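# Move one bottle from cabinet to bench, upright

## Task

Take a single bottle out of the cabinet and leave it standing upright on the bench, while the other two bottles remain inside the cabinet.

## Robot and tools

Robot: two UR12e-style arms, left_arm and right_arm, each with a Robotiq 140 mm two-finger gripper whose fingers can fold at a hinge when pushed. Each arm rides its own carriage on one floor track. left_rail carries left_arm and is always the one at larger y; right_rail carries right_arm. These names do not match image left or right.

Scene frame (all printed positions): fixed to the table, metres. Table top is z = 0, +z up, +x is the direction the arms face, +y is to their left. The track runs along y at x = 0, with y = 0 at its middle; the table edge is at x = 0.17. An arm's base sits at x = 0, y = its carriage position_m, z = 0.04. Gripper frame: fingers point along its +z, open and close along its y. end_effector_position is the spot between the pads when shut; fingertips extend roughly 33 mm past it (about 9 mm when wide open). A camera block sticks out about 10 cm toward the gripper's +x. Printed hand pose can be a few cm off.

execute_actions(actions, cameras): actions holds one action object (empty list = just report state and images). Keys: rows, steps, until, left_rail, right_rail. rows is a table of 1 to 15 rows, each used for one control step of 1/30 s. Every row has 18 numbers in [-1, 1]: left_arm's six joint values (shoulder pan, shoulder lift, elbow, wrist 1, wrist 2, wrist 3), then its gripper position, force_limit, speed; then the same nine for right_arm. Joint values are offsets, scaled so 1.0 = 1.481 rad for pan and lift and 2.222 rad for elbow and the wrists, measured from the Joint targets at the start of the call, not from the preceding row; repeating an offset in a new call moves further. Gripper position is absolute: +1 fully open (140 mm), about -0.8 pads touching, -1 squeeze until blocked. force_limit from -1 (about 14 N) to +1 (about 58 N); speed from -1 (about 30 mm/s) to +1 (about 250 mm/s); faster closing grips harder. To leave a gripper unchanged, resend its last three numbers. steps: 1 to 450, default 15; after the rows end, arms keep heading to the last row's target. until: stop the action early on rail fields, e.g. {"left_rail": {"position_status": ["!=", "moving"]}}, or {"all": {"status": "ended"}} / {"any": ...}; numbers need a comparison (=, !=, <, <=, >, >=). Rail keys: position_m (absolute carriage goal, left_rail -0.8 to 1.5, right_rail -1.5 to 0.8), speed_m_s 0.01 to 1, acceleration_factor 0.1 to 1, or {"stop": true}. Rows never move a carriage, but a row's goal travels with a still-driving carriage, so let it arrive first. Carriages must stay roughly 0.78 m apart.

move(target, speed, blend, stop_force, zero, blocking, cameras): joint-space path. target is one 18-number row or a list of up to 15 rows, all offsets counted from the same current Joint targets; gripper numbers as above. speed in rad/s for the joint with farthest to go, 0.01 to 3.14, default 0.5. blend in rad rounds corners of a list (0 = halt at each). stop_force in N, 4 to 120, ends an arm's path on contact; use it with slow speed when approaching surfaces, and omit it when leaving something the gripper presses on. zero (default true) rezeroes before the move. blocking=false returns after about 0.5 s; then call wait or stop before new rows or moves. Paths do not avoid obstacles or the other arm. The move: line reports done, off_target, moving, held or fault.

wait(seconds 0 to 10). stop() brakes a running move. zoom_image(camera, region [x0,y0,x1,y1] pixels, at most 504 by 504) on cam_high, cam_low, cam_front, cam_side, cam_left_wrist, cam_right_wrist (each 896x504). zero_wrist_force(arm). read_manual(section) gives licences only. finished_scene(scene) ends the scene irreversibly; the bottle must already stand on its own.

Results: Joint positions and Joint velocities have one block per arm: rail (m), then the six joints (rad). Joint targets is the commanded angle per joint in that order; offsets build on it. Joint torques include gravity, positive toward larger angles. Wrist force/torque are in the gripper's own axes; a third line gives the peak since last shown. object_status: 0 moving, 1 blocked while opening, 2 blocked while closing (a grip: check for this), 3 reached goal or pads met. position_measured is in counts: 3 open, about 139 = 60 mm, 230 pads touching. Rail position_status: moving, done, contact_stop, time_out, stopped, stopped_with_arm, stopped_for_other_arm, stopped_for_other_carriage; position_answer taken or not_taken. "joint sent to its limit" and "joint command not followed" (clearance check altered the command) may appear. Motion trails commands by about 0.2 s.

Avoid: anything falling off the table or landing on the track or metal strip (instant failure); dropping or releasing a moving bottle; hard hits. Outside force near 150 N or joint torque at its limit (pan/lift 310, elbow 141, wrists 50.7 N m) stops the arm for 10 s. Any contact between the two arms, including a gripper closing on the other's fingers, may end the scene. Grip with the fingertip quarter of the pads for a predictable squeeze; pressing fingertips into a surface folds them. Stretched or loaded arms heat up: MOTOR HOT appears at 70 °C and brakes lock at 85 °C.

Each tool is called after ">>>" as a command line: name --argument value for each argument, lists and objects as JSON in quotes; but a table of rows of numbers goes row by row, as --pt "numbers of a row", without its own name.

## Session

>>> execute_actions --actions '[]'

Scene clock: 0.00 s.
left_arm: end_effector_position=(+0.3563, +1.0506, +0.5790) position_measured=3 object_status=3 end_effector_quat_wxyz=(+0.000, +0.000, +1.000, +0.000) | right_arm: end_effector_position=(+0.3563, -0.9823, +0.5790) position_measured=3 object_status=3 end_effector_quat_wxyz=(+0.000, +0.000, +1.000, +0.000)
Joint positions: left_arm=[0.972 -0.281 -2.157 1.821 -1.235 -1.571 -0.281] | right_arm=[-1.061 -0.281 -2.157 1.821 -1.235 -1.571 -0.281]
Joint velocities: within noise
Joint torques (N m): no reading
Wrist force (N): no reading
Wrist torque (N m): no reading
Wrist force, peak (N): no reading
Joint targets: left_arm=[0.972 -0.281 -2.157 1.821 -1.235 -1.571 -0.281] | right_arm=[-1.061 -0.281 -2.157 1.821 -1.235 -1.571 -0.281]
Tool commands: left_gripper/position=+1.0 left_gripper/force_limit=+1.0 left_gripper/speed=+1.0 right_gripper/position=+1.0 right_gripper/force_limit=+1.0 right_gripper/speed=+1.0
left_rail: position_m=0.972 position_status=done
right_rail: position_m=-1.061 position_status=done

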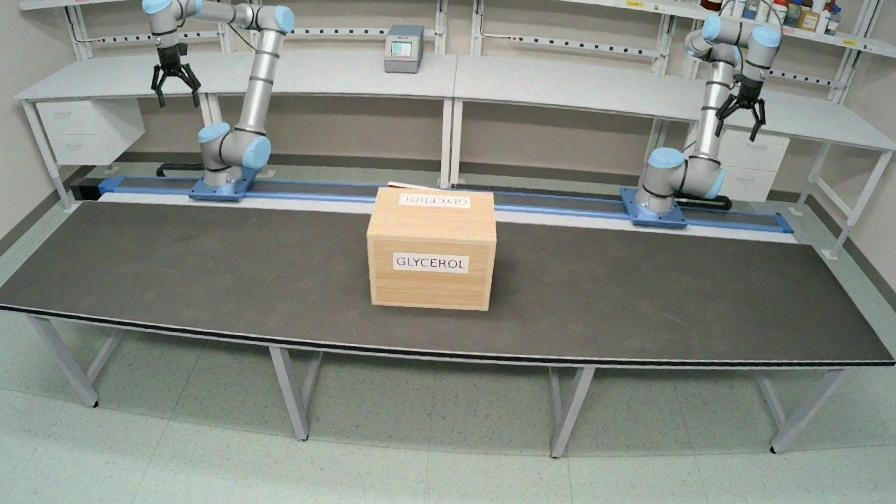

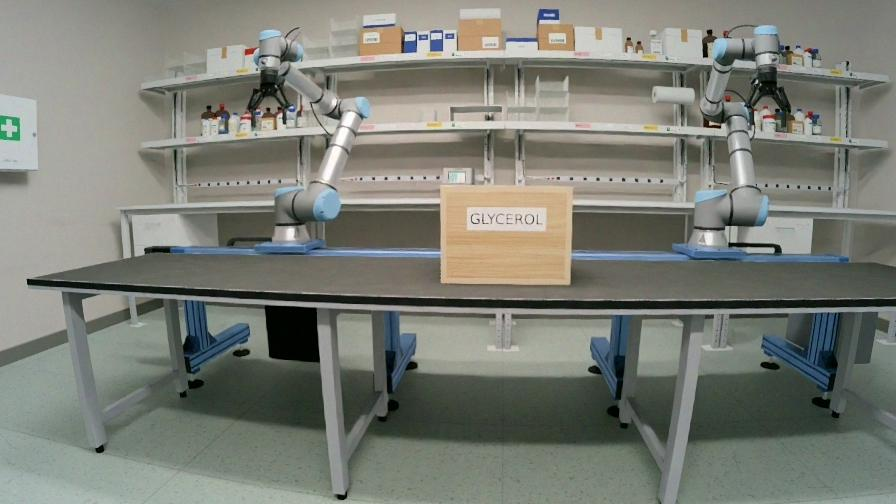

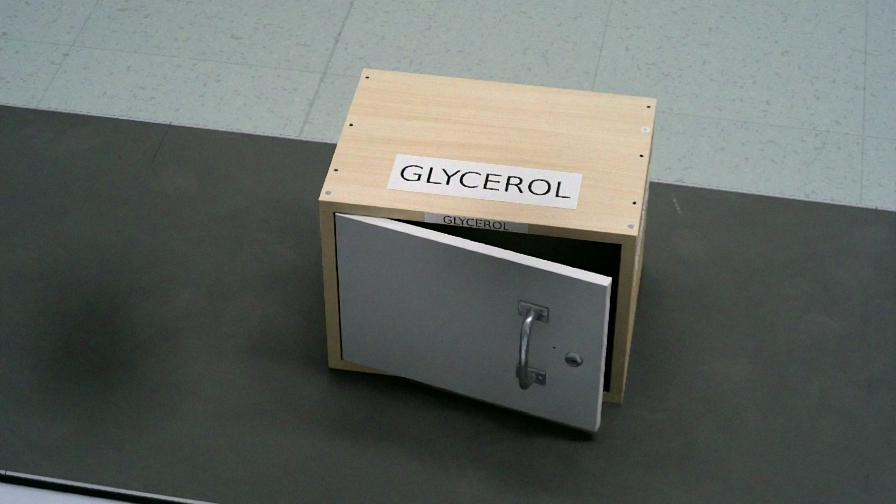

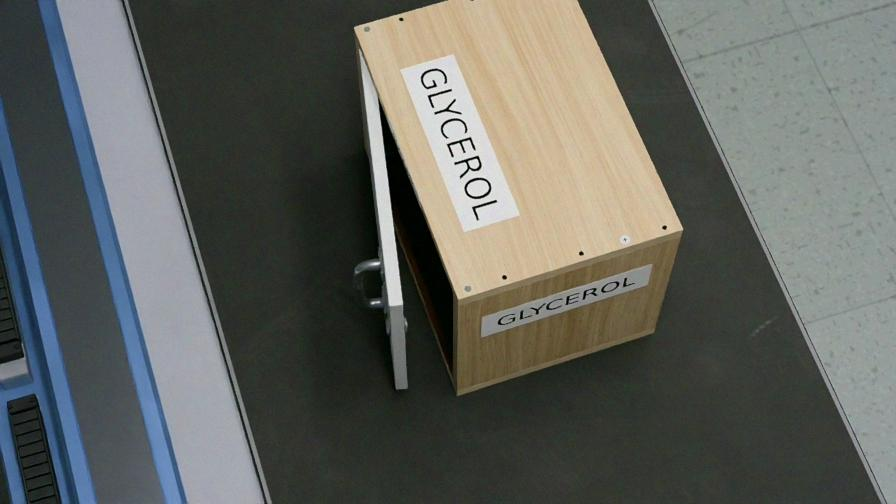

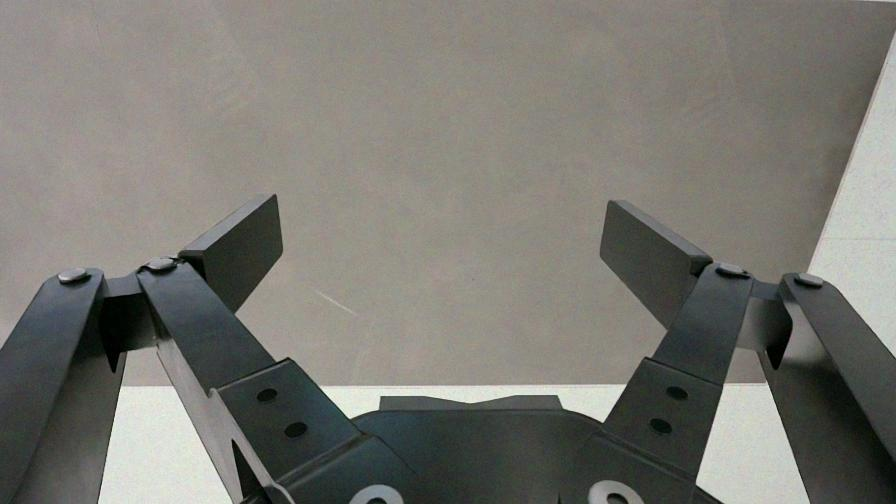

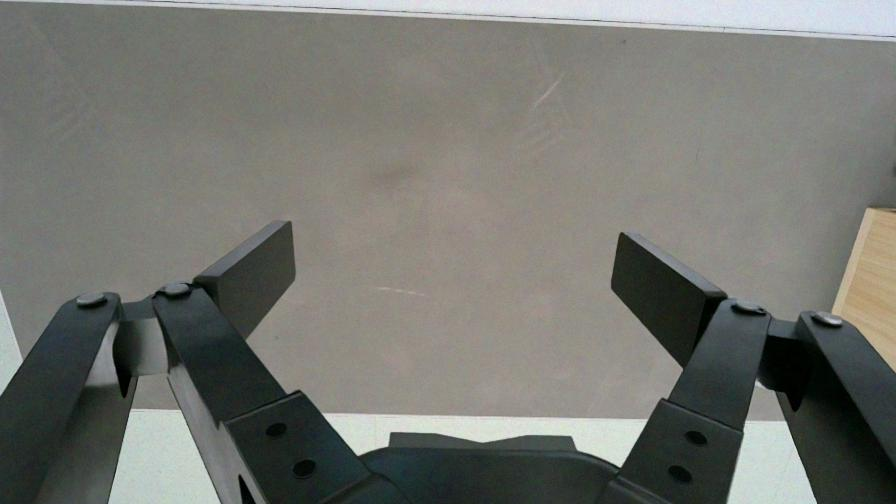

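>>> execute_actions --actions '[{"right_rail": {"position_m": -0.45}, "left_rail": {"position_m": 0.75}, "steps": 120, "until": {"all": {"status": "ended"}}}]' --cameras '["cam_right_wrist", "cam_left_wrist"]'

>>> zoom_image --camera "cam_right_wrist" --region '[480, 120, 860, 334]'

Scene clock: 131.73 s.
left_arm: end_effector_position=(+0.3563, +0.8286, +0.5790) position_measured=3 object_status=3 end_effector_quat_wxyz=(+0.000, +0.000, +1.000, +0.000) | right_arm: end_effector_position=(+0.3563, -0.3714, +0.5790) position_measured=3 object_status=3 end_effector_quat_wxyz=(+0.000, +0.000, +1.000, +0.000)
Joint positions: left_arm=[0.75 -0.281 -2.157 1.821 -1.235 -1.571 -0.281] | right_arm=[-0.45 -0.281 -2.157 1.821 -1.235 -1.571 -0.281]
Joint torques (N m): left_arm=[0.4 1.25 -52.19 -5.21 -0.17 0.12] | right_arm=[0.14 0.03 -45.6 -5.06 -0.17 -0.06]
Wrist force (N): left_arm=[0.0 -0.1 -0.1] | right_arm=[-0.2 0.5 0.0]
Wrist torque (N m): left_arm=[-0.02 0.00 0.00] | right_arm=[0.10 0.03 0.00]
Wrist force, peak (N): left_arm=[0.0 1.9 -0.3] | right_arm=[0.2 -1.6 0.3]
Joint targets: left_arm=[0.750 -0.281 -2.157 1.821 -1.235 -1.571 -0.281] | right_arm=[-0.450 -0.281 -2.157 1.821 -1.235 -1.571 -0.281]
Tool commands: left_gripper/position=+1.0 left_gripper/force_limit=+1.0 left_gripper/speed=+1.0 right_gripper/position=+1.0 right_gripper/force_limit=+1.0 right_gripper/speed=+1.0
left_rail: position_m=0.750 position_status=done
right_rail: position_m=-0.450 position_status=done
Images, in order (width x height): cam_left_wrist 896x504, cam_right_wrist 896x504.

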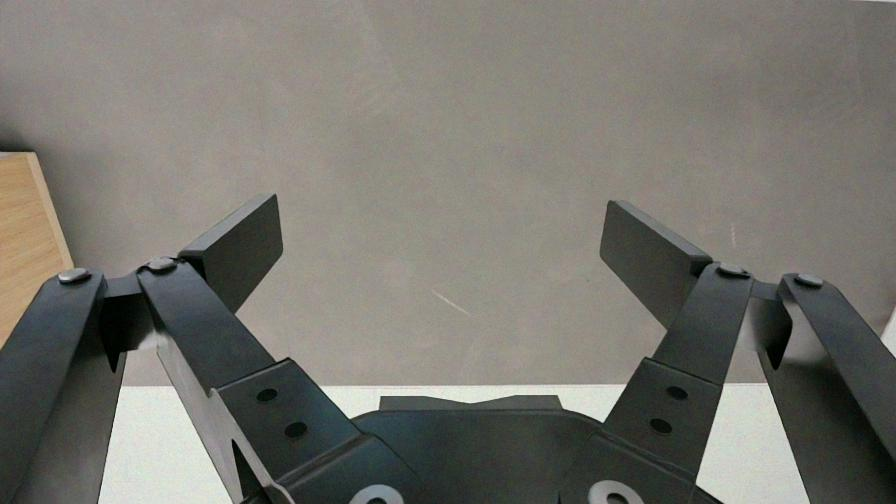

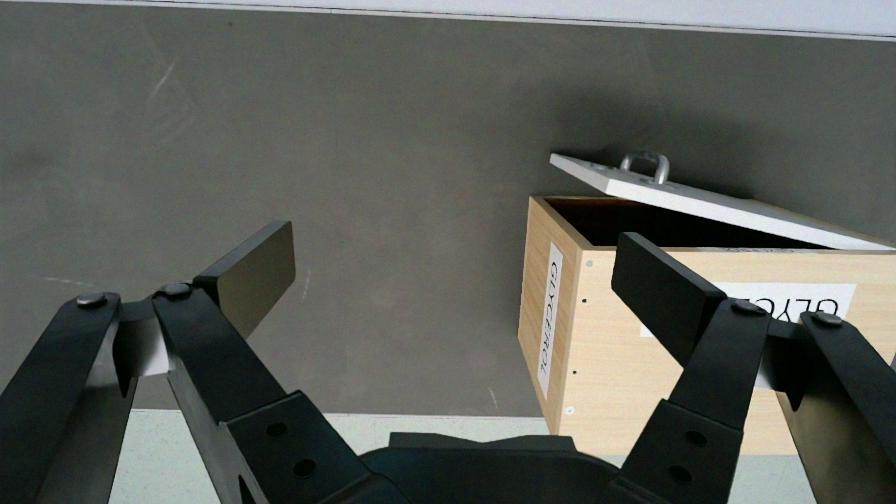

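Scaled by 1.326.

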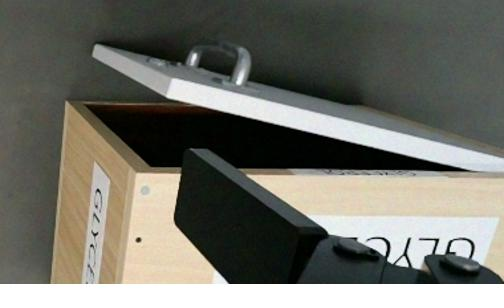

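>>> move --target '[-0.74907, 0.10872, 0.09313, -0.1655, 0, -0.49927, -1, -1, 0, 0.34592, 0.13533, 0.0829, -0.17302, 0, -0.47637, -1, -1, 0]' --speed 0.8 --cameras '["cam_right_wrist", "cam_side", "cam_front"]'

Scene clock: 256.63 s.
left_arm: end_effector_position=(+0.2502, +0.3500, +0.4200) position_measured=233 object_status=3 end_effector_quat_wxyz=(+0.000, +0.000, +1.000, +0.000) | right_arm: end_effector_position=(+0.4079, -0.1748, +0.4200) position_measured=233 object_status=3 end_effector_quat_wxyz=(+0.000, +0.707, -0.707, +0.000)
Joint positions: left_arm=[0.75 -1.39 -1.996 2.028 -1.603 -1.571 -1.39] | right_arm=[-0.45 0.232 -1.956 2.005 -1.619 -1.571 -1.339]
Joint torques (N m): left_arm=[-13.74 -2.83 -39.11 -7.17 -0.33 -4.22] | right_arm=[11.54 -2.68 -36.17 -7.85 -0.11 -1.86]
Wrist force (N): left_arm=[0.2 0.4 -0.6] | right_arm=[-0.6 0.0 0.7]
Wrist torque (N m): left_arm=[0.12 -0.03 0.25] | right_arm=[0.00 0.13 0.20]
Wrist force, peak (N): left_arm=[1.8 -2.7 0.8] | right_arm=[-2.0 -0.2 1.1]
Joint targets: left_arm=[0.750 -1.390 -1.996 2.028 -1.603 -1.571 -1.390] | right_arm=[-0.450 0.232 -1.956 2.005 -1.619 -1.571 -1.339]
left_rail: position_m=0.750 position_status=done
right_rail: position_m=-0.450 position_status=done
move: done
Images, in order (width x height): cam_front 896x504, cam_side 896x504, cam_right_wrist 896x504.

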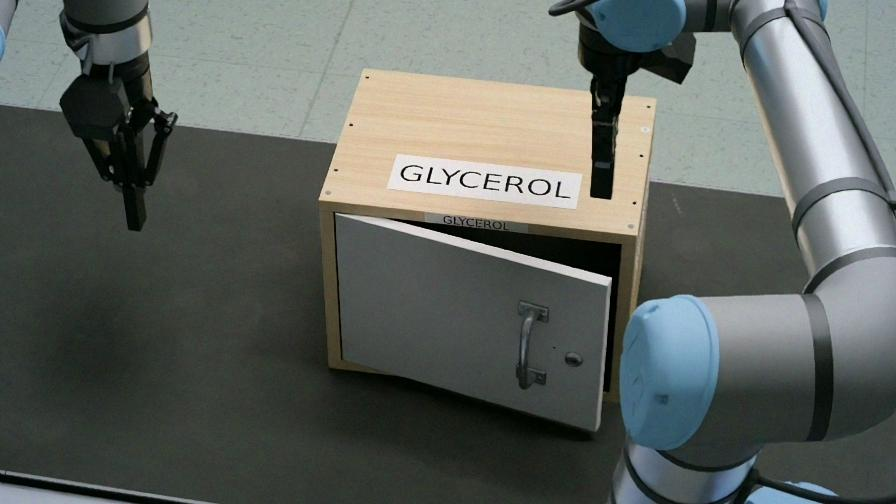

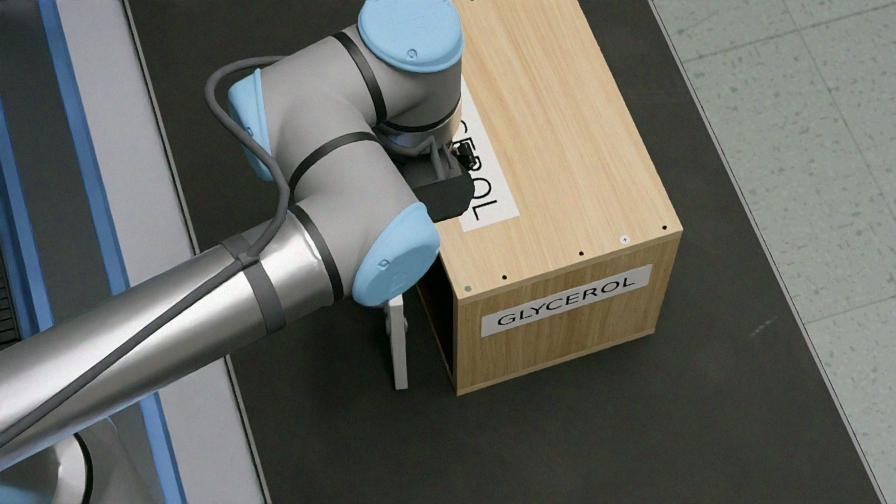

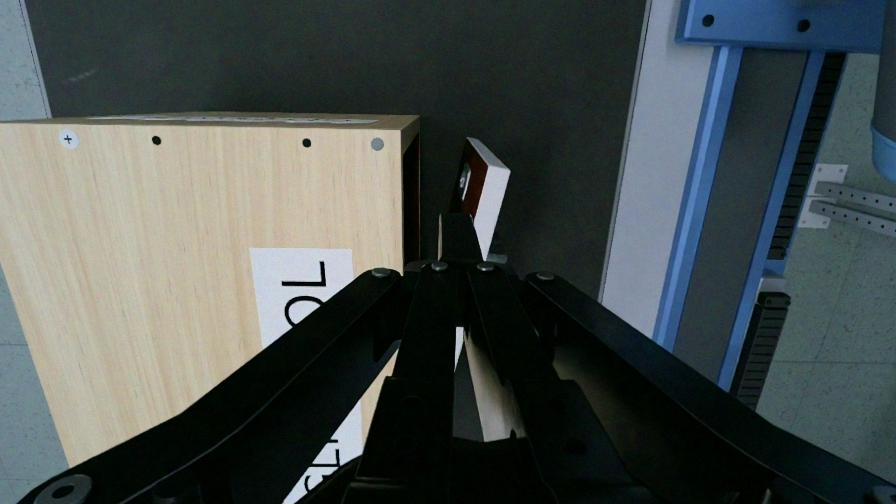

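>>> move --pt "0 0 0 0 0 0 -1 -1 0 0 0.03824 0.10674 -0.13223 0 0 -1 -1 0" --pt "0 0 0 0 0 0 -1 -1 0 0.09724 -0.05632 0.14222 -0.10468 0 0.06482 -1 -1 0" --pt "0 0 0 0 0 0 -1 -1 0 0.26184 -0.03643 0.13546 -0.11118 0 0.17452 -1 -1 0" --pt "0 0 0 0 0 0 -1 -1 0 0.39471 0.0597 0.09746 -0.13726 0 0.26308 -1 -1 0" --pt "0 0 0 0 0 0 -1 -1 0 0.49005 0.17313 0.04029 -0.15568 0 0.32663 -1 -1 0" --speed '[0.15, 0.1, 0.18, 0.14, 0.12]' --blend '[0.01, 0.03, 0.03, 0.03, 0]' --stop_force 14 --cameras '["cam_right_wrist", "cam_side", "cam_front"]'

Scene clock: 316.33 s.
left_arm: end_effector_position=(+0.2501, +0.3500, +0.4200) position_measured=233 object_status=3 end_effector_quat_wxyz=(+0.000, +0.000, +1.000, +0.000) | right_arm: end_effector_position=(+0.1846, +0.1152, +0.2679) position_measured=233 object_status=3 end_effector_quat_wxyz=(+0.000, +0.707, -0.707, +0.000)
Joint positions: left_arm=[0.75 -1.39 -1.996 2.028 -1.603 -1.571 -1.39] | right_arm=[-0.45 0.958 -1.7 2.095 -1.965 -1.571 -0.613]
Joint torques (N m): left_arm=[-12.77 -3.83 -39.31 -7.25 -0.49 -3.94] | right_arm=[13.94 -22.58 -57.71 -8.2 2.81 2.3]
Wrist force (N): left_arm=[-0.1 0.1 -0.2] | right_arm=[2.4 -1.4 -0.2]
Wrist torque (N m): left_arm=[0.06 0.02 0.26] | right_arm=[-0.16 -0.06 -0.05]
Wrist force, peak (N): left_arm=[-0.4 0.3 -0.8] | right_arm=[3.5 -0.4 0.3]
Joint targets: left_arm=[0.750 -1.390 -1.996 2.028 -1.603 -1.571 -1.390] | right_arm=[-0.450 0.958 -1.700 2.095 -1.965 -1.571 -0.613]
left_rail: position_m=0.750 position_status=done
right_rail: position_m=-0.450 position_status=done
move: done
Images, in order (width x height): cam_front 896x504, cam_side 896x504, cam_right_wrist 896x504.

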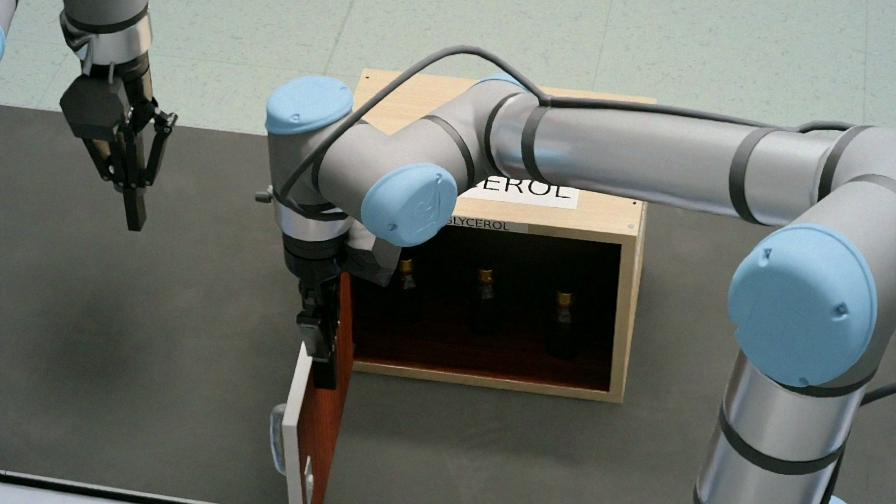

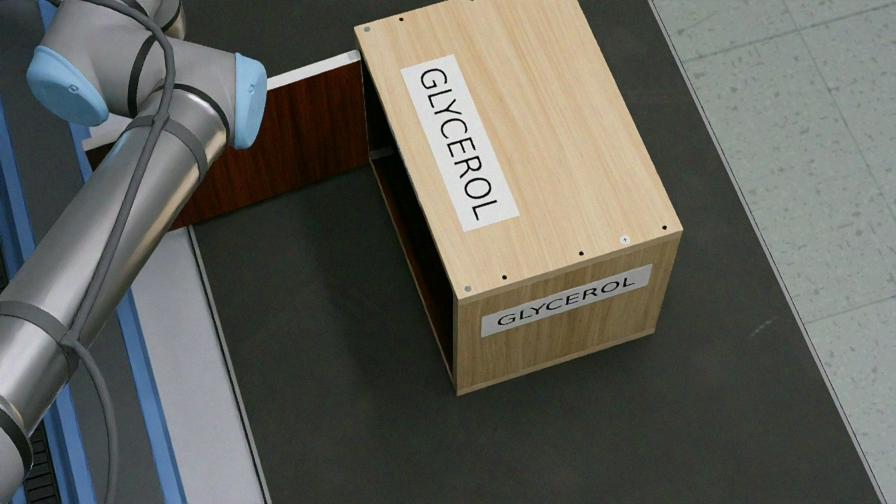

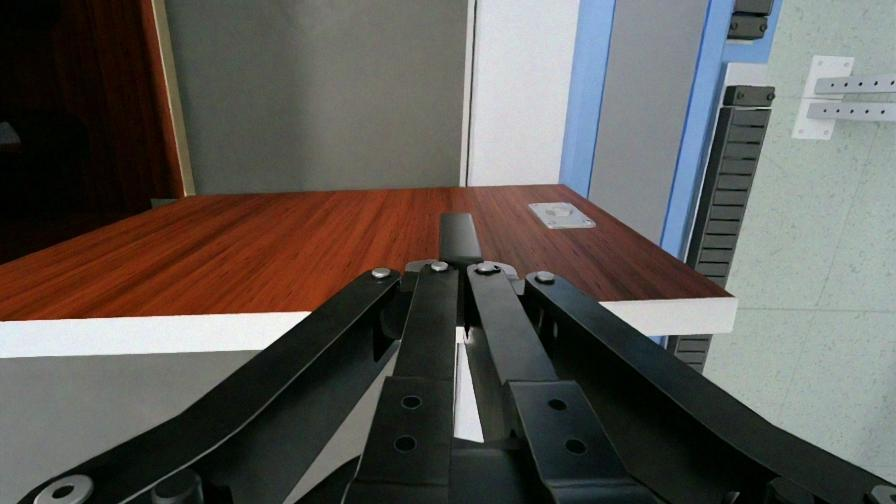

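>>> move --pt "0 0 0 0 0 0 -1 -1 0 0.02899 -0.20246 0.18239 -0.42063 -0.37318 -0.7589 -1 -1 0" --pt "0 0 0 0 0 0 -1 -1 0 0.02672 0.42234 0.2526 -0.92176 -0.38922 -0.87721 0.12 -0.05 0" --speed '[0.9, 0.7]' --blend '[0.08, 0]' --cameras '["cam_right_wrist", "cam_side"]'

>>> zoom_image --camera "cam_right_wrist" --region '[260, 40, 640, 254]'

Scene clock: 438.87 s.
left_arm: end_effector_position=(+0.2501, +0.3500, +0.4200) position_measured=233 object_status=3 end_effector_quat_wxyz=(+0.000, +0.000, +1.000, +0.000) | right_arm: end_effector_position=(+0.3597, -0.0497, +0.1348) position_measured=114 object_status=0 end_effector_quat_wxyz=(+0.000, +0.843, +0.000, +0.537)
Joint positions: left_arm=[0.75 -1.39 -1.996 2.028 -1.603 -1.571 -1.39] | right_arm=[-0.45 0.997 -1.074 2.656 -4.013 -2.436 -2.562]
Joint torques (N m): left_arm=[-15.1 -4.47 -40.24 -7.12 -0.59 -3.87] | right_arm=[-7.55 -35.31 7.55 -7.96 -4.76 -2.8]
Wrist force (N): left_arm=[0.1 0.4 -0.4] | right_arm=[0.0 -0.5 -0.2]
Wrist torque (N m): left_arm=[0.12 0.00 0.25] | right_arm=[-0.46 -0.13 0.52]
Wrist force, peak (N): left_arm=[-0.1 0.4 -0.9] | right_arm=[2.9 -1.6 -0.5]
Joint targets: left_arm=[0.750 -1.390 -1.996 2.028 -1.603 -1.571 -1.390] | right_arm=[-0.450 0.997 -1.074 2.656 -4.013 -2.436 -2.562]
left_rail: position_m=0.750 position_status=done
right_rail: position_m=-0.450 position_status=done
move: done
Images, in order (width x height): cam_side 896x504, cam_right_wrist 896x504.

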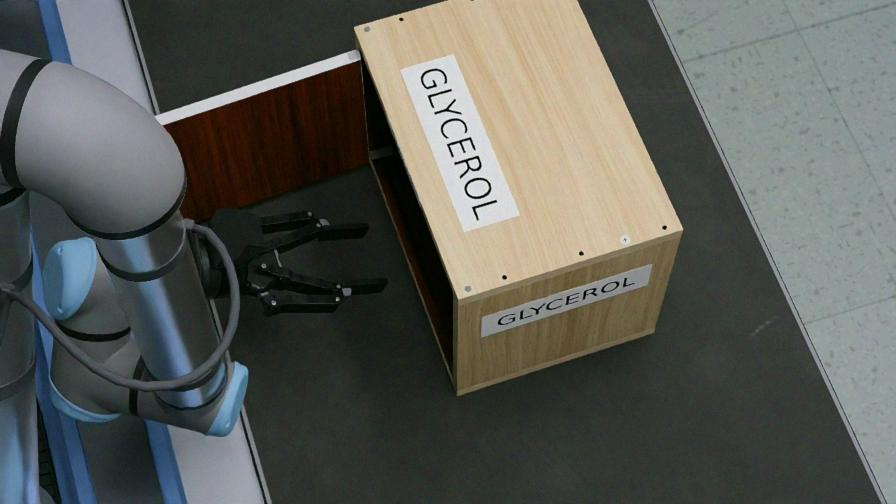

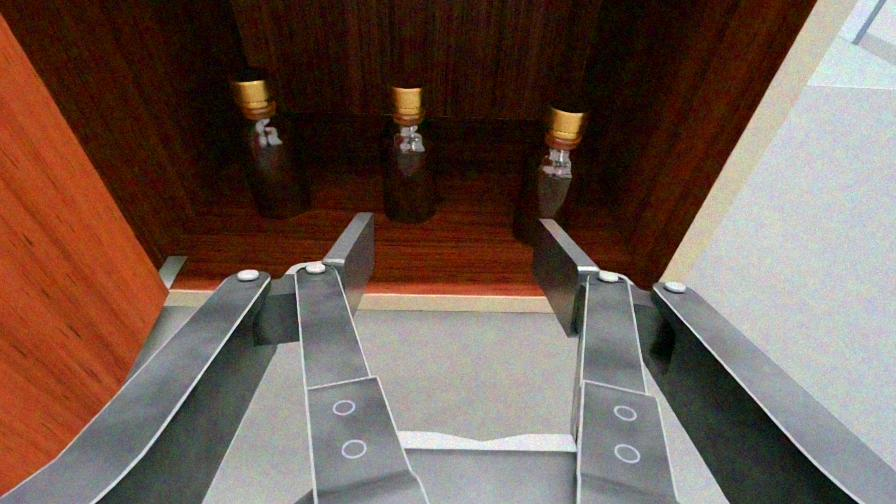

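Scaled by 1.326.

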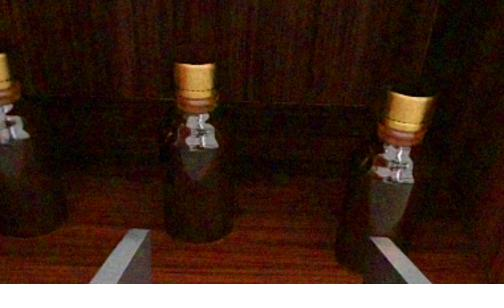

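>>> move --pt "0 0 0 0 0 0 -1 -1 0 -0.01617 0.11434 -0.05049 -0.08676 -0.01096 -0.05108 0.12 -0.05 0" --pt "0 0 0 0 0 0 -1 -1 0 -0.1439 0.18801 -0.09434 -0.13667 0.06288 -0.11266 0.12 -0.05 0" --speed '[0.2, 0.12]' --blend '[0.03, 0]' --stop_force 10 --cameras '["cam_right_wrist"]'

>>> zoom_image --camera "cam_right_wrist" --region '[300, 60, 620, 360]'

Scene clock: 523.23 s.
left_arm: end_effector_position=(+0.2501, +0.3500, +0.4200) position_measured=233 object_status=3 end_effector_quat_wxyz=(+0.000, +0.000, +1.000, +0.000) | right_arm: end_effector_position=(+0.5071, -0.0171, +0.0787) position_measured=114 object_status=3 end_effector_quat_wxyz=(+0.000, +0.819, +0.000, +0.573)
Joint positions: left_arm=[0.75 -1.39 -1.996 2.028 -1.603 -1.571 -1.39] | right_arm=[-0.45 0.784 -0.796 2.446 -4.317 -2.296 -2.813]
Joint torques (N m): left_arm=[-13.11 -5.74 -40.34 -6.88 -0.68 -3.95] | right_arm=[-9.6 -53.22 -13.22 -7.44 1.92 -2.28]
Wrist force (N): left_arm=[0.2 0.2 -0.2] | right_arm=[0.6 -0.8 0.5]
Wrist torque (N m): left_arm=[0.09 -0.04 0.26] | right_arm=[-0.55 -0.30 0.53]
Wrist force, peak (N): left_arm=[-0.4 0.3 -0.8] | right_arm=[0.7 -0.5 1.2]
Joint targets: left_arm=[0.750 -1.390 -1.996 2.028 -1.603 -1.571 -1.390] | right_arm=[-0.450 0.784 -0.796 2.446 -4.317 -2.296 -2.813]
left_rail: position_m=0.750 position_status=done
right_rail: position_m=-0.450 position_status=done
move: done
Images, in order (width x height): cam_right_wrist 896x504.

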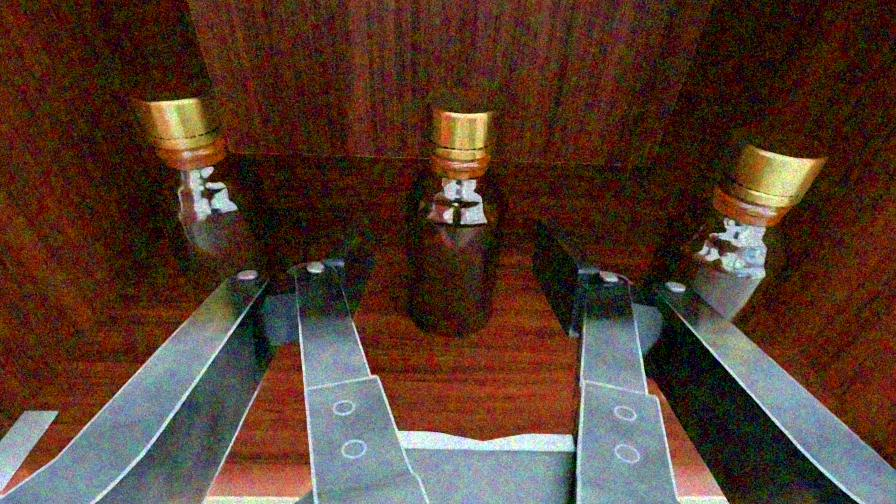

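Scaled by 1.575.

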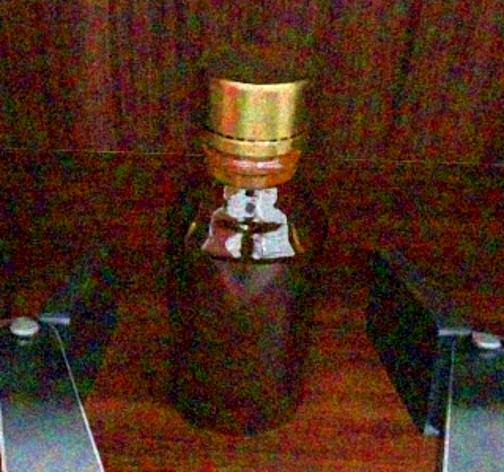

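>>> move --pt "0 0 0 0 0 0 -1 -1 0 0 0 0 0 0 0 -1 -0.05 -1" --pt "0 0 0 0 0 0 -1 -1 0 0 -0.02764 0.00399 0.01443 0 0 -1 -0.05 -1" --pt "0 0 0 0 0 0 -1 -1 0 0.13987 -0.03368 0.04776 0.02491 -0.08063 0.06868 -1 -0.05 -1" --pt "-0.04417 0.21768 0.01969 -0.16478 0 -0.02944 -1 -1 0 0.31679 -0.07147 0.07982 0.14173 -0.17005 0.21425 -1 -0.05 -1" --speed '[0.1, 0.06, 0.2, 0.25]' --blend '[0, 0, 0.03, 0]' --cameras '["cam_right_wrist", "cam_side"]'

Scene clock: 632.57 s.
left_arm: end_effector_position=(+0.2402, +0.1901, +0.2681) position_measured=233 object_status=3 end_effector_quat_wxyz=(+0.000, +0.000, +1.000, +0.000) | right_arm: end_effector_position=(+0.2748, -0.0297, +0.0978) position_measured=162 object_status=2 end_effector_quat_wxyz=(+0.000, +0.819, +0.000, +0.573)
Joint positions: left_arm=[0.75 -1.455 -1.674 2.072 -1.969 -1.571 -1.455] | right_arm=[-0.45 1.253 -0.902 2.624 -4.002 -2.674 -2.337]
Joint torques (N m): left_arm=[-13.24 -29.26 -36.49 -7.57 -0.87 -4.08] | right_arm=[10.7 -71.96 13.58 -2.47 -5.88 1.87]
Wrist force (N): left_arm=[-0.3 -0.1 -0.1] | right_arm=[-2.3 -0.6 1.0]
Wrist torque (N m): left_arm=[0.02 0.08 0.24] | right_arm=[-0.48 -0.32 0.31]
Wrist force, peak (N): left_arm=[0.0 1.0 -1.1] | right_arm=[-1.4 -0.5 3.7]
Joint targets: left_arm=[0.750 -1.456 -1.673 2.072 -1.969 -1.571 -1.455] | right_arm=[-0.450 1.254 -0.902 2.624 -4.002 -2.674 -2.337]
left_rail: position_m=0.750 position_status=done
right_rail: position_m=-0.450 position_status=done
move: done
Images, in order (width x height): cam_side 896x504, cam_right_wrist 896x504.

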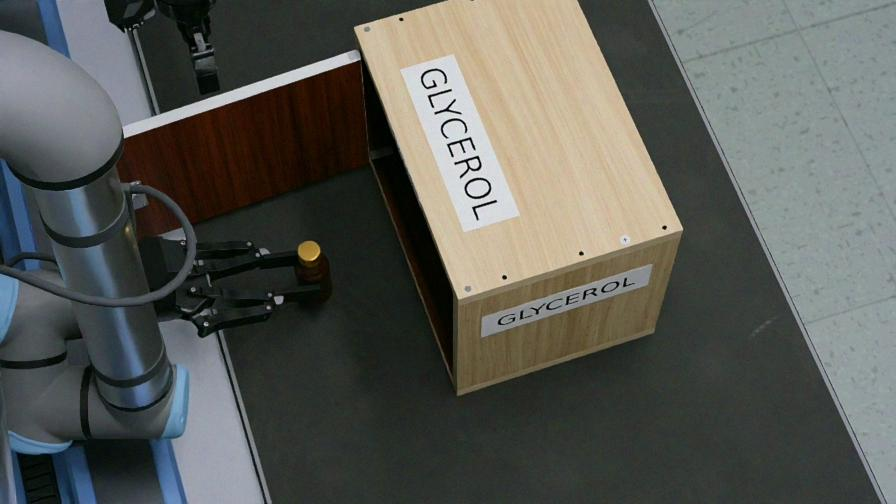

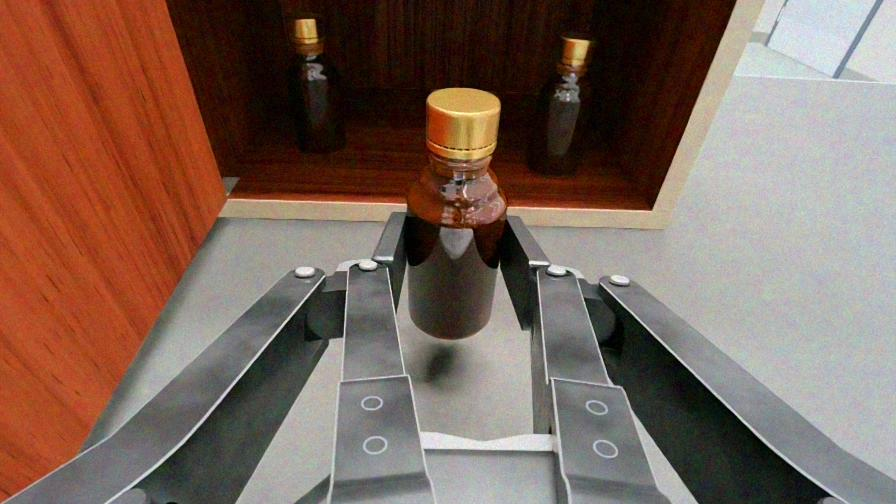

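>>> execute_actions --actions '[{"right_rail": {"position_m": -0.70, "acceleration_factor": 0.7}, "steps": 120, "until": {"right_rail": {"position_status": ["!=", "moving"]}}}]'

>>> move --pt "0 0 0 0 0 0 -1 -1 0 0 0.06041 -0.00705 -0.03322 0 0 -1 -0.05 -1" --pt "0 0 0 0 0 0 -1 -1 0 0 0.10606 -0.01379 -0.0569 0 0 -1 -0.05 -1" --speed '[0.09, 0.03]' --stop_force 5 --cameras '["cam_right_wrist"]'

Scene clock: 651.97 s.
left_arm: end_effector_position=(+0.2401, +0.1900, +0.2679) position_measured=233 object_status=3 end_effector_quat_wxyz=(+0.000, +0.000, +1.000, +0.000) | right_arm: end_effector_position=(+0.2746, -0.2798, +0.0978) position_measured=162 object_status=2 end_effector_quat_wxyz=(+0.000, +0.819, +0.000, +0.574)
Joint positions: left_arm=[0.75 -1.456 -1.673 2.072 -1.969 -1.571 -1.455] | right_arm=[-0.7 1.254 -0.902 2.624 -4.002 -2.674 -2.337]
Joint torques (N m): left_arm=[-12.84 -27.2 -36.38 -7.33 -0.71 -4.05] | right_arm=[5.18 -65.07 -2.96 -4.34 -4.6 2.37]
Wrist force (N): left_arm=[0.5 0.2 -1.0] | right_arm=[-2.3 -0.3 1.2]
Wrist torque (N m): left_arm=[0.08 -0.08 0.24] | right_arm=[-0.43 -0.31 0.31]
Wrist force, peak (N): left_arm=[0.5 0.2 -1.0] | right_arm=[-2.4 -2.4 1.3]
Joint targets: left_arm=[0.750 -1.456 -1.673 2.072 -1.969 -1.571 -1.455] | right_arm=[-0.700 1.254 -0.902 2.624 -4.002 -2.674 -2.337]
Tool commands: left_gripper/position=-1.0 left_gripper/force_limit=-1.0 left_gripper/speed=+0.0 right_gripper/position=-1.0 right_gripper/force_limit=-0.05 right_gripper/speed=-1.0
left_rail: position_m=0.750 position_status=done
right_rail: position_m=-0.700 position_status=done

Scene clock: 655.20 s.
left_arm: end_effector_position=(+0.2401, +0.1900, +0.2679) position_measured=233 object_status=3 end_effector_quat_wxyz=(+0.000, +0.000, +1.000, +0.000) | right_arm: end_effector_position=(+0.2747, -0.2796, +0.0600) position_measured=162 object_status=2 end_effector_quat_wxyz=(+0.000, +0.819, +0.000, +0.574)
Joint positions: left_arm=[0.75 -1.456 -1.673 2.072 -1.969 -1.571 -1.455] | right_arm=[-0.7 1.254 -0.782 2.601 -4.1 -2.674 -2.337]
Joint torques (N m): left_arm=[-13.51 -27.99 -36.73 -7.25 -0.75 -4.18] | right_arm=[-6.14 -74.07 16.42 -2.36 0.09 1.95]
Wrist force (N): left_arm=[-0.2 0.1 -0.4] | right_arm=[-1.2 -0.4 1.0]
Wrist torque (N m): left_arm=[0.07 0.04 0.24] | right_arm=[-0.36 -0.27 0.35]
Wrist force, peak (N): left_arm=[0.4 -0.2 -0.8] | right_arm=[11.8 0.7 -6.4]
Joint targets: left_arm=[0.750 -1.456 -1.673 2.072 -1.969 -1.571 -1.455] | right_arm=[-0.700 1.254 -0.782 2.601 -4.100 -2.674 -2.337]
left_rail: position_m=0.750 position_status=done
right_rail: position_m=-0.700 position_status=done
move: contact (right_arm); path passed 1 of 2 targets; right_arm: the shoulder lift is farthest, 0.037 rad from its target
Images, in order (width x height): cam_right_wrist 896x504.

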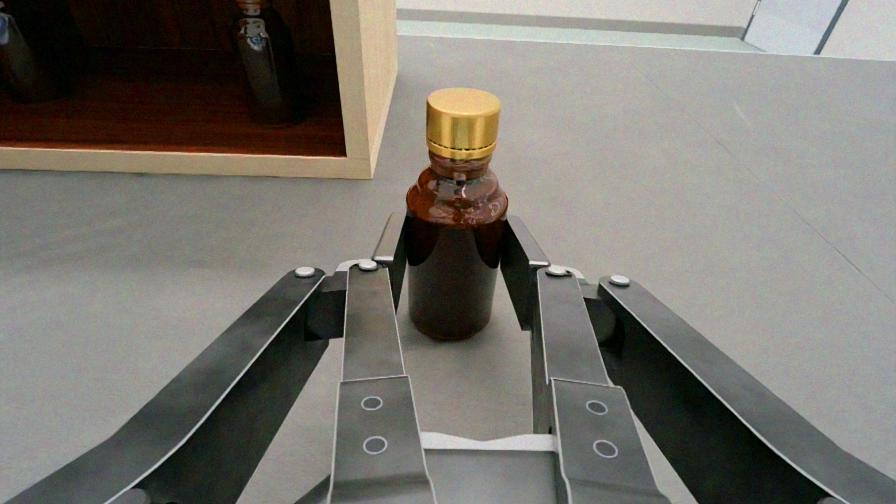

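>>> move --pt "0 0 0 0 0 0 -1 -1 0 0 0 0 0 0 0 0.12 -0.05 -1" --pt "-0.00178 0.12141 -0.07966 -0.00126 0 -0.00119 -1 -1 0 0.07864 -0.07848 0.01436 0.13239 -0.03023 0.1037 0.12 -0.05 -1" --pt "0.02411 0.20508 -0.14442 0.00773 0 0.01607 -1 -1 0 0.15715 -0.18775 0.02055 0.32217 -0.04904 0.23612 0.12 -0.05 -1" --pt "0.06878 0.27603 -0.20531 0.02133 0 0.04584 -1 -1 0 0.15715 -0.18775 0.02055 0.32217 -0.04904 0.23612 0.12 -0.05 -1" --pt "0.08565 0.29485 -0.22233 0.02582 0 0.05709 -1 -1 0 0.15715 -0.18775 0.02055 0.32217 -0.04904 0.23612 0.12 -0.05 -1" --speed '[0.1, 0.18, 0.28, 0.15, 0.06]' --blend '[0, 0.02, 0.02, 0.02, 0]' --cameras '["cam_side", "cam_front", "cam_right_wrist"]'

Scene clock: 752.23 s.
left_arm: end_effector_position=(+0.3749, -0.0425, +0.2677) position_measured=233 object_status=3 end_effector_quat_wxyz=(+0.000, +0.000, +1.000, +0.000) | right_arm: end_effector_position=(+0.1808, -0.2799, +0.0940) position_measured=114 object_status=3 end_effector_quat_wxyz=(+0.000, +0.819, +0.000, +0.573)
Joint positions: left_arm=[0.75 -1.329 -1.237 1.578 -1.912 -1.571 -1.329] | right_arm=[-0.7 1.486 -1.06 2.647 -3.384 -2.783 -1.812]
Joint torques (N m): left_arm=[18.39 -68.97 -66.72 -4.25 -1.01 4.34] | right_arm=[12.34 -64.25 7.19 -2.3 -6.03 2.26]
Wrist force (N): left_arm=[3.7 1.8 -0.4] | right_arm=[-0.3 0.0 0.1]
Wrist torque (N m): left_arm=[0.11 -0.25 -0.06] | right_arm=[-0.35 -0.09 0.30]
Wrist force, peak (N): left_arm=[1.2 7.2 -2.1] | right_arm=[-1.6 -0.6 0.8]
Joint targets: left_arm=[0.750 -1.329 -1.237 1.578 -1.912 -1.571 -1.328] | right_arm=[-0.700 1.486 -1.060 2.647 -3.384 -2.783 -1.812]
left_rail: position_m=0.750 position_status=done
right_rail: position_m=-0.700 position_status=done
move: done; blend cut to 0.0189 rad at target 4
Images, in order (width x height): cam_front 896x504, cam_side 896x504, cam_right_wrist 896x504.

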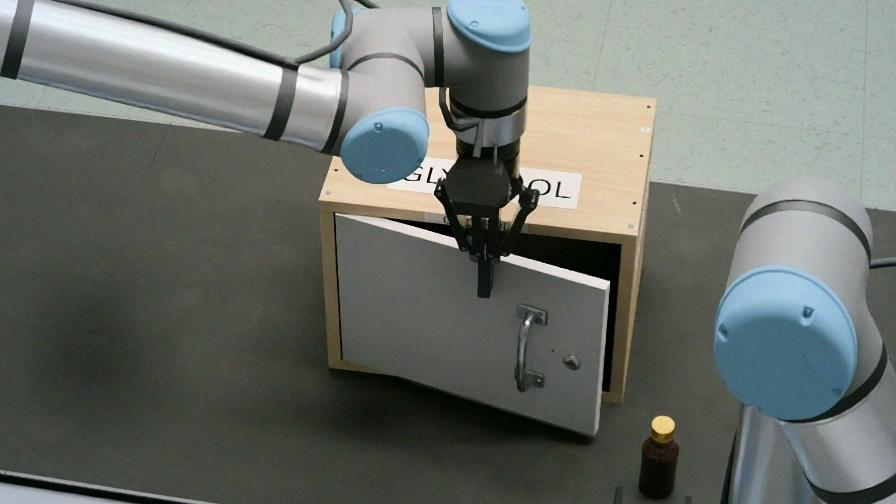

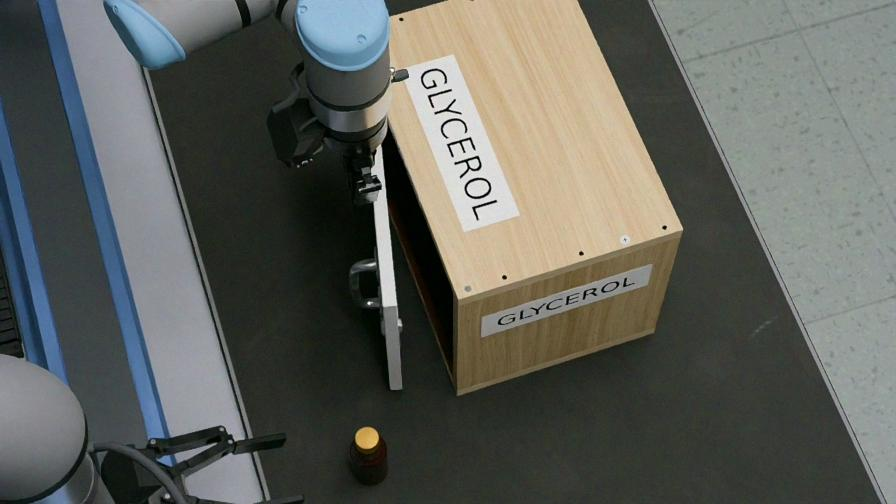

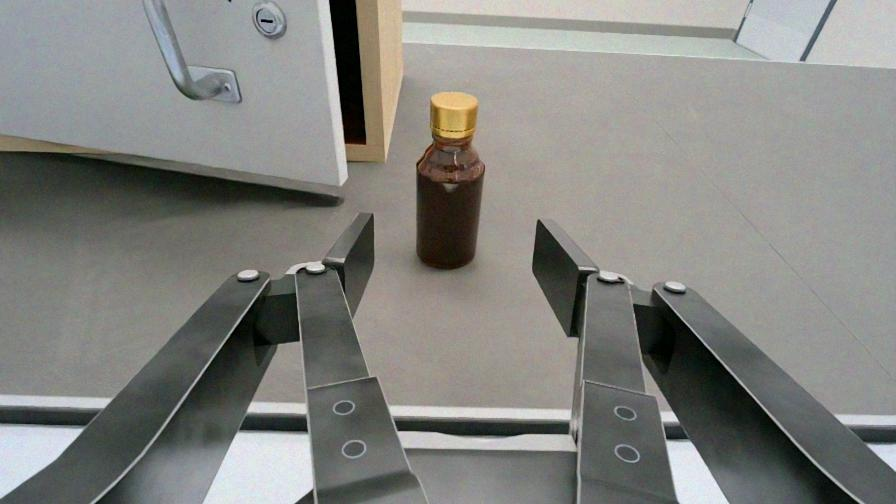

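>>> move --target '[0.0552, 0.04477, -0.04198, 0.01214, 0, 0.03679, -1, -1, 0, 0, 0, 0, 0, 0, 0, 0.12, -0.05, -1]' --speed 0.035 --stop_force 15 --cameras '["cam_side", "cam_front", "cam_right_wrist"]'

Scene clock: 765.03 s.
left_arm: end_effector_position=(+0.4238, -0.0482, +0.2680) position_measured=233 object_status=3 end_effector_quat_wxyz=(+0.000, +0.000, +1.000, +0.000) | right_arm: end_effector_position=(+0.1808, -0.2799, +0.0940) position_measured=114 object_status=3 end_effector_quat_wxyz=(+0.000, +0.819, +0.000, +0.573)
Joint positions: left_arm=[0.75 -1.277 -1.194 1.518 -1.894 -1.571 -1.276] | right_arm=[-0.7 1.486 -1.06 2.647 -3.384 -2.783 -1.812]
Joint torques (N m): left_arm=[-13.96 -99.04 -37.47 -7.13 -1.56 -4.09] | right_arm=[10.17 -63.14 7.44 -2.6 -5.98 2.4]
Wrist force (N): left_arm=[2.4 -0.7 0.1] | right_arm=[-0.2 -0.2 0.1]
Wrist torque (N m): left_arm=[-0.13 -0.56 0.26] | right_arm=[-0.40 -0.12 0.30]
Wrist force, peak (N): left_arm=[22.1 4.6 -4.2] | right_arm=[-0.2 -0.6 0.1]
Joint targets: left_arm=[0.750 -1.277 -1.194 1.518 -1.894 -1.571 -1.276] | right_arm=[-0.700 1.486 -1.060 2.647 -3.384 -2.783 -1.812]
left_rail: position_m=0.750 position_status=done
right_rail: position_m=-0.700 position_status=done
move: contact (left_arm); left_arm: the elbow is farthest, 0.033 rad from its target
Images, in order (width x height): cam_front 896x504, cam_side 896x504, cam_right_wrist 896x504.

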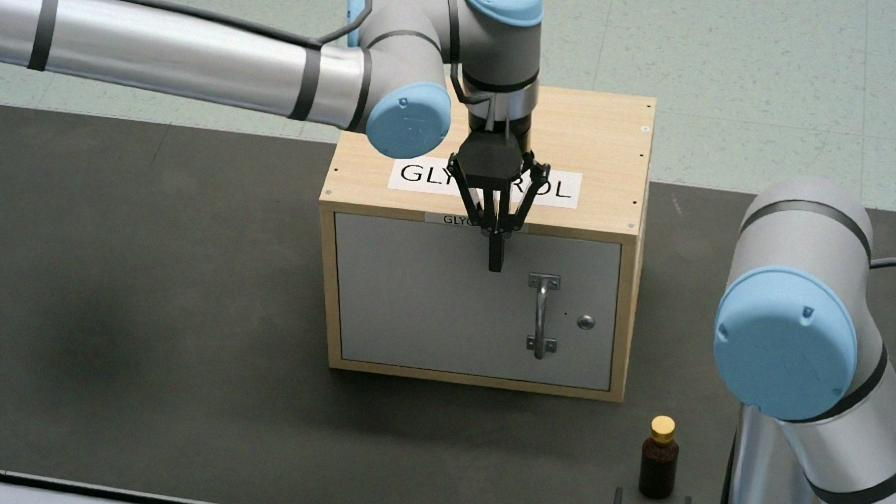

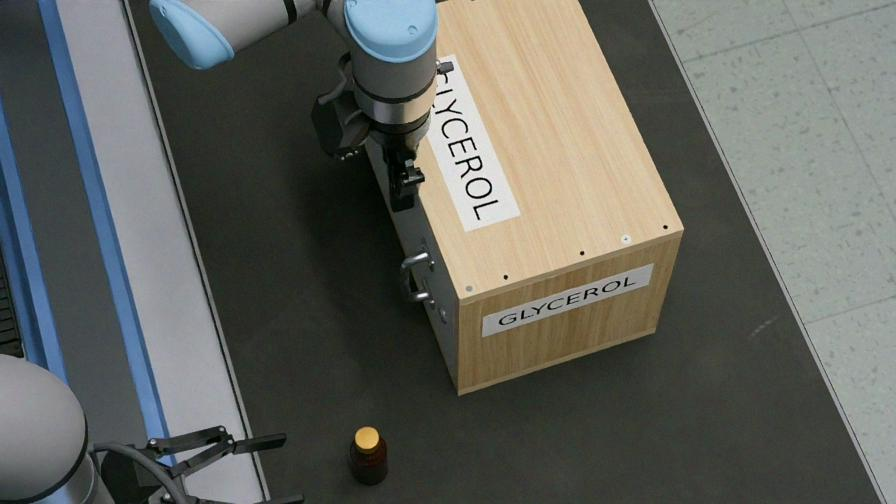

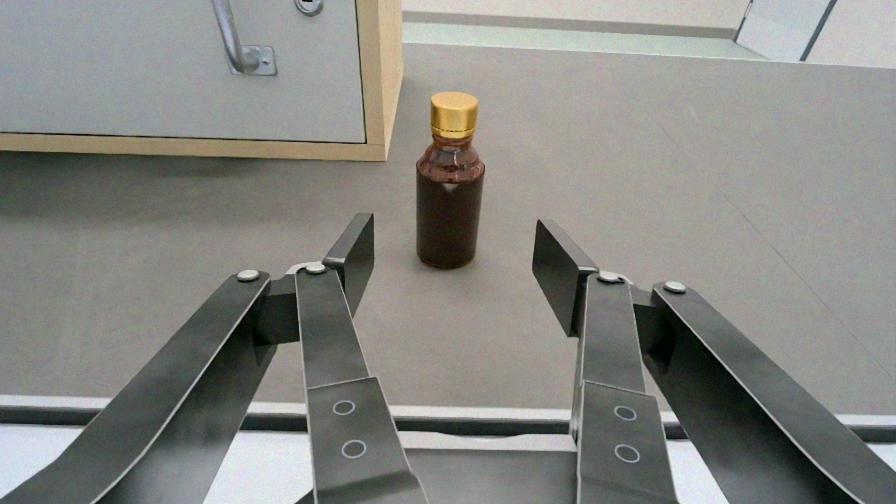

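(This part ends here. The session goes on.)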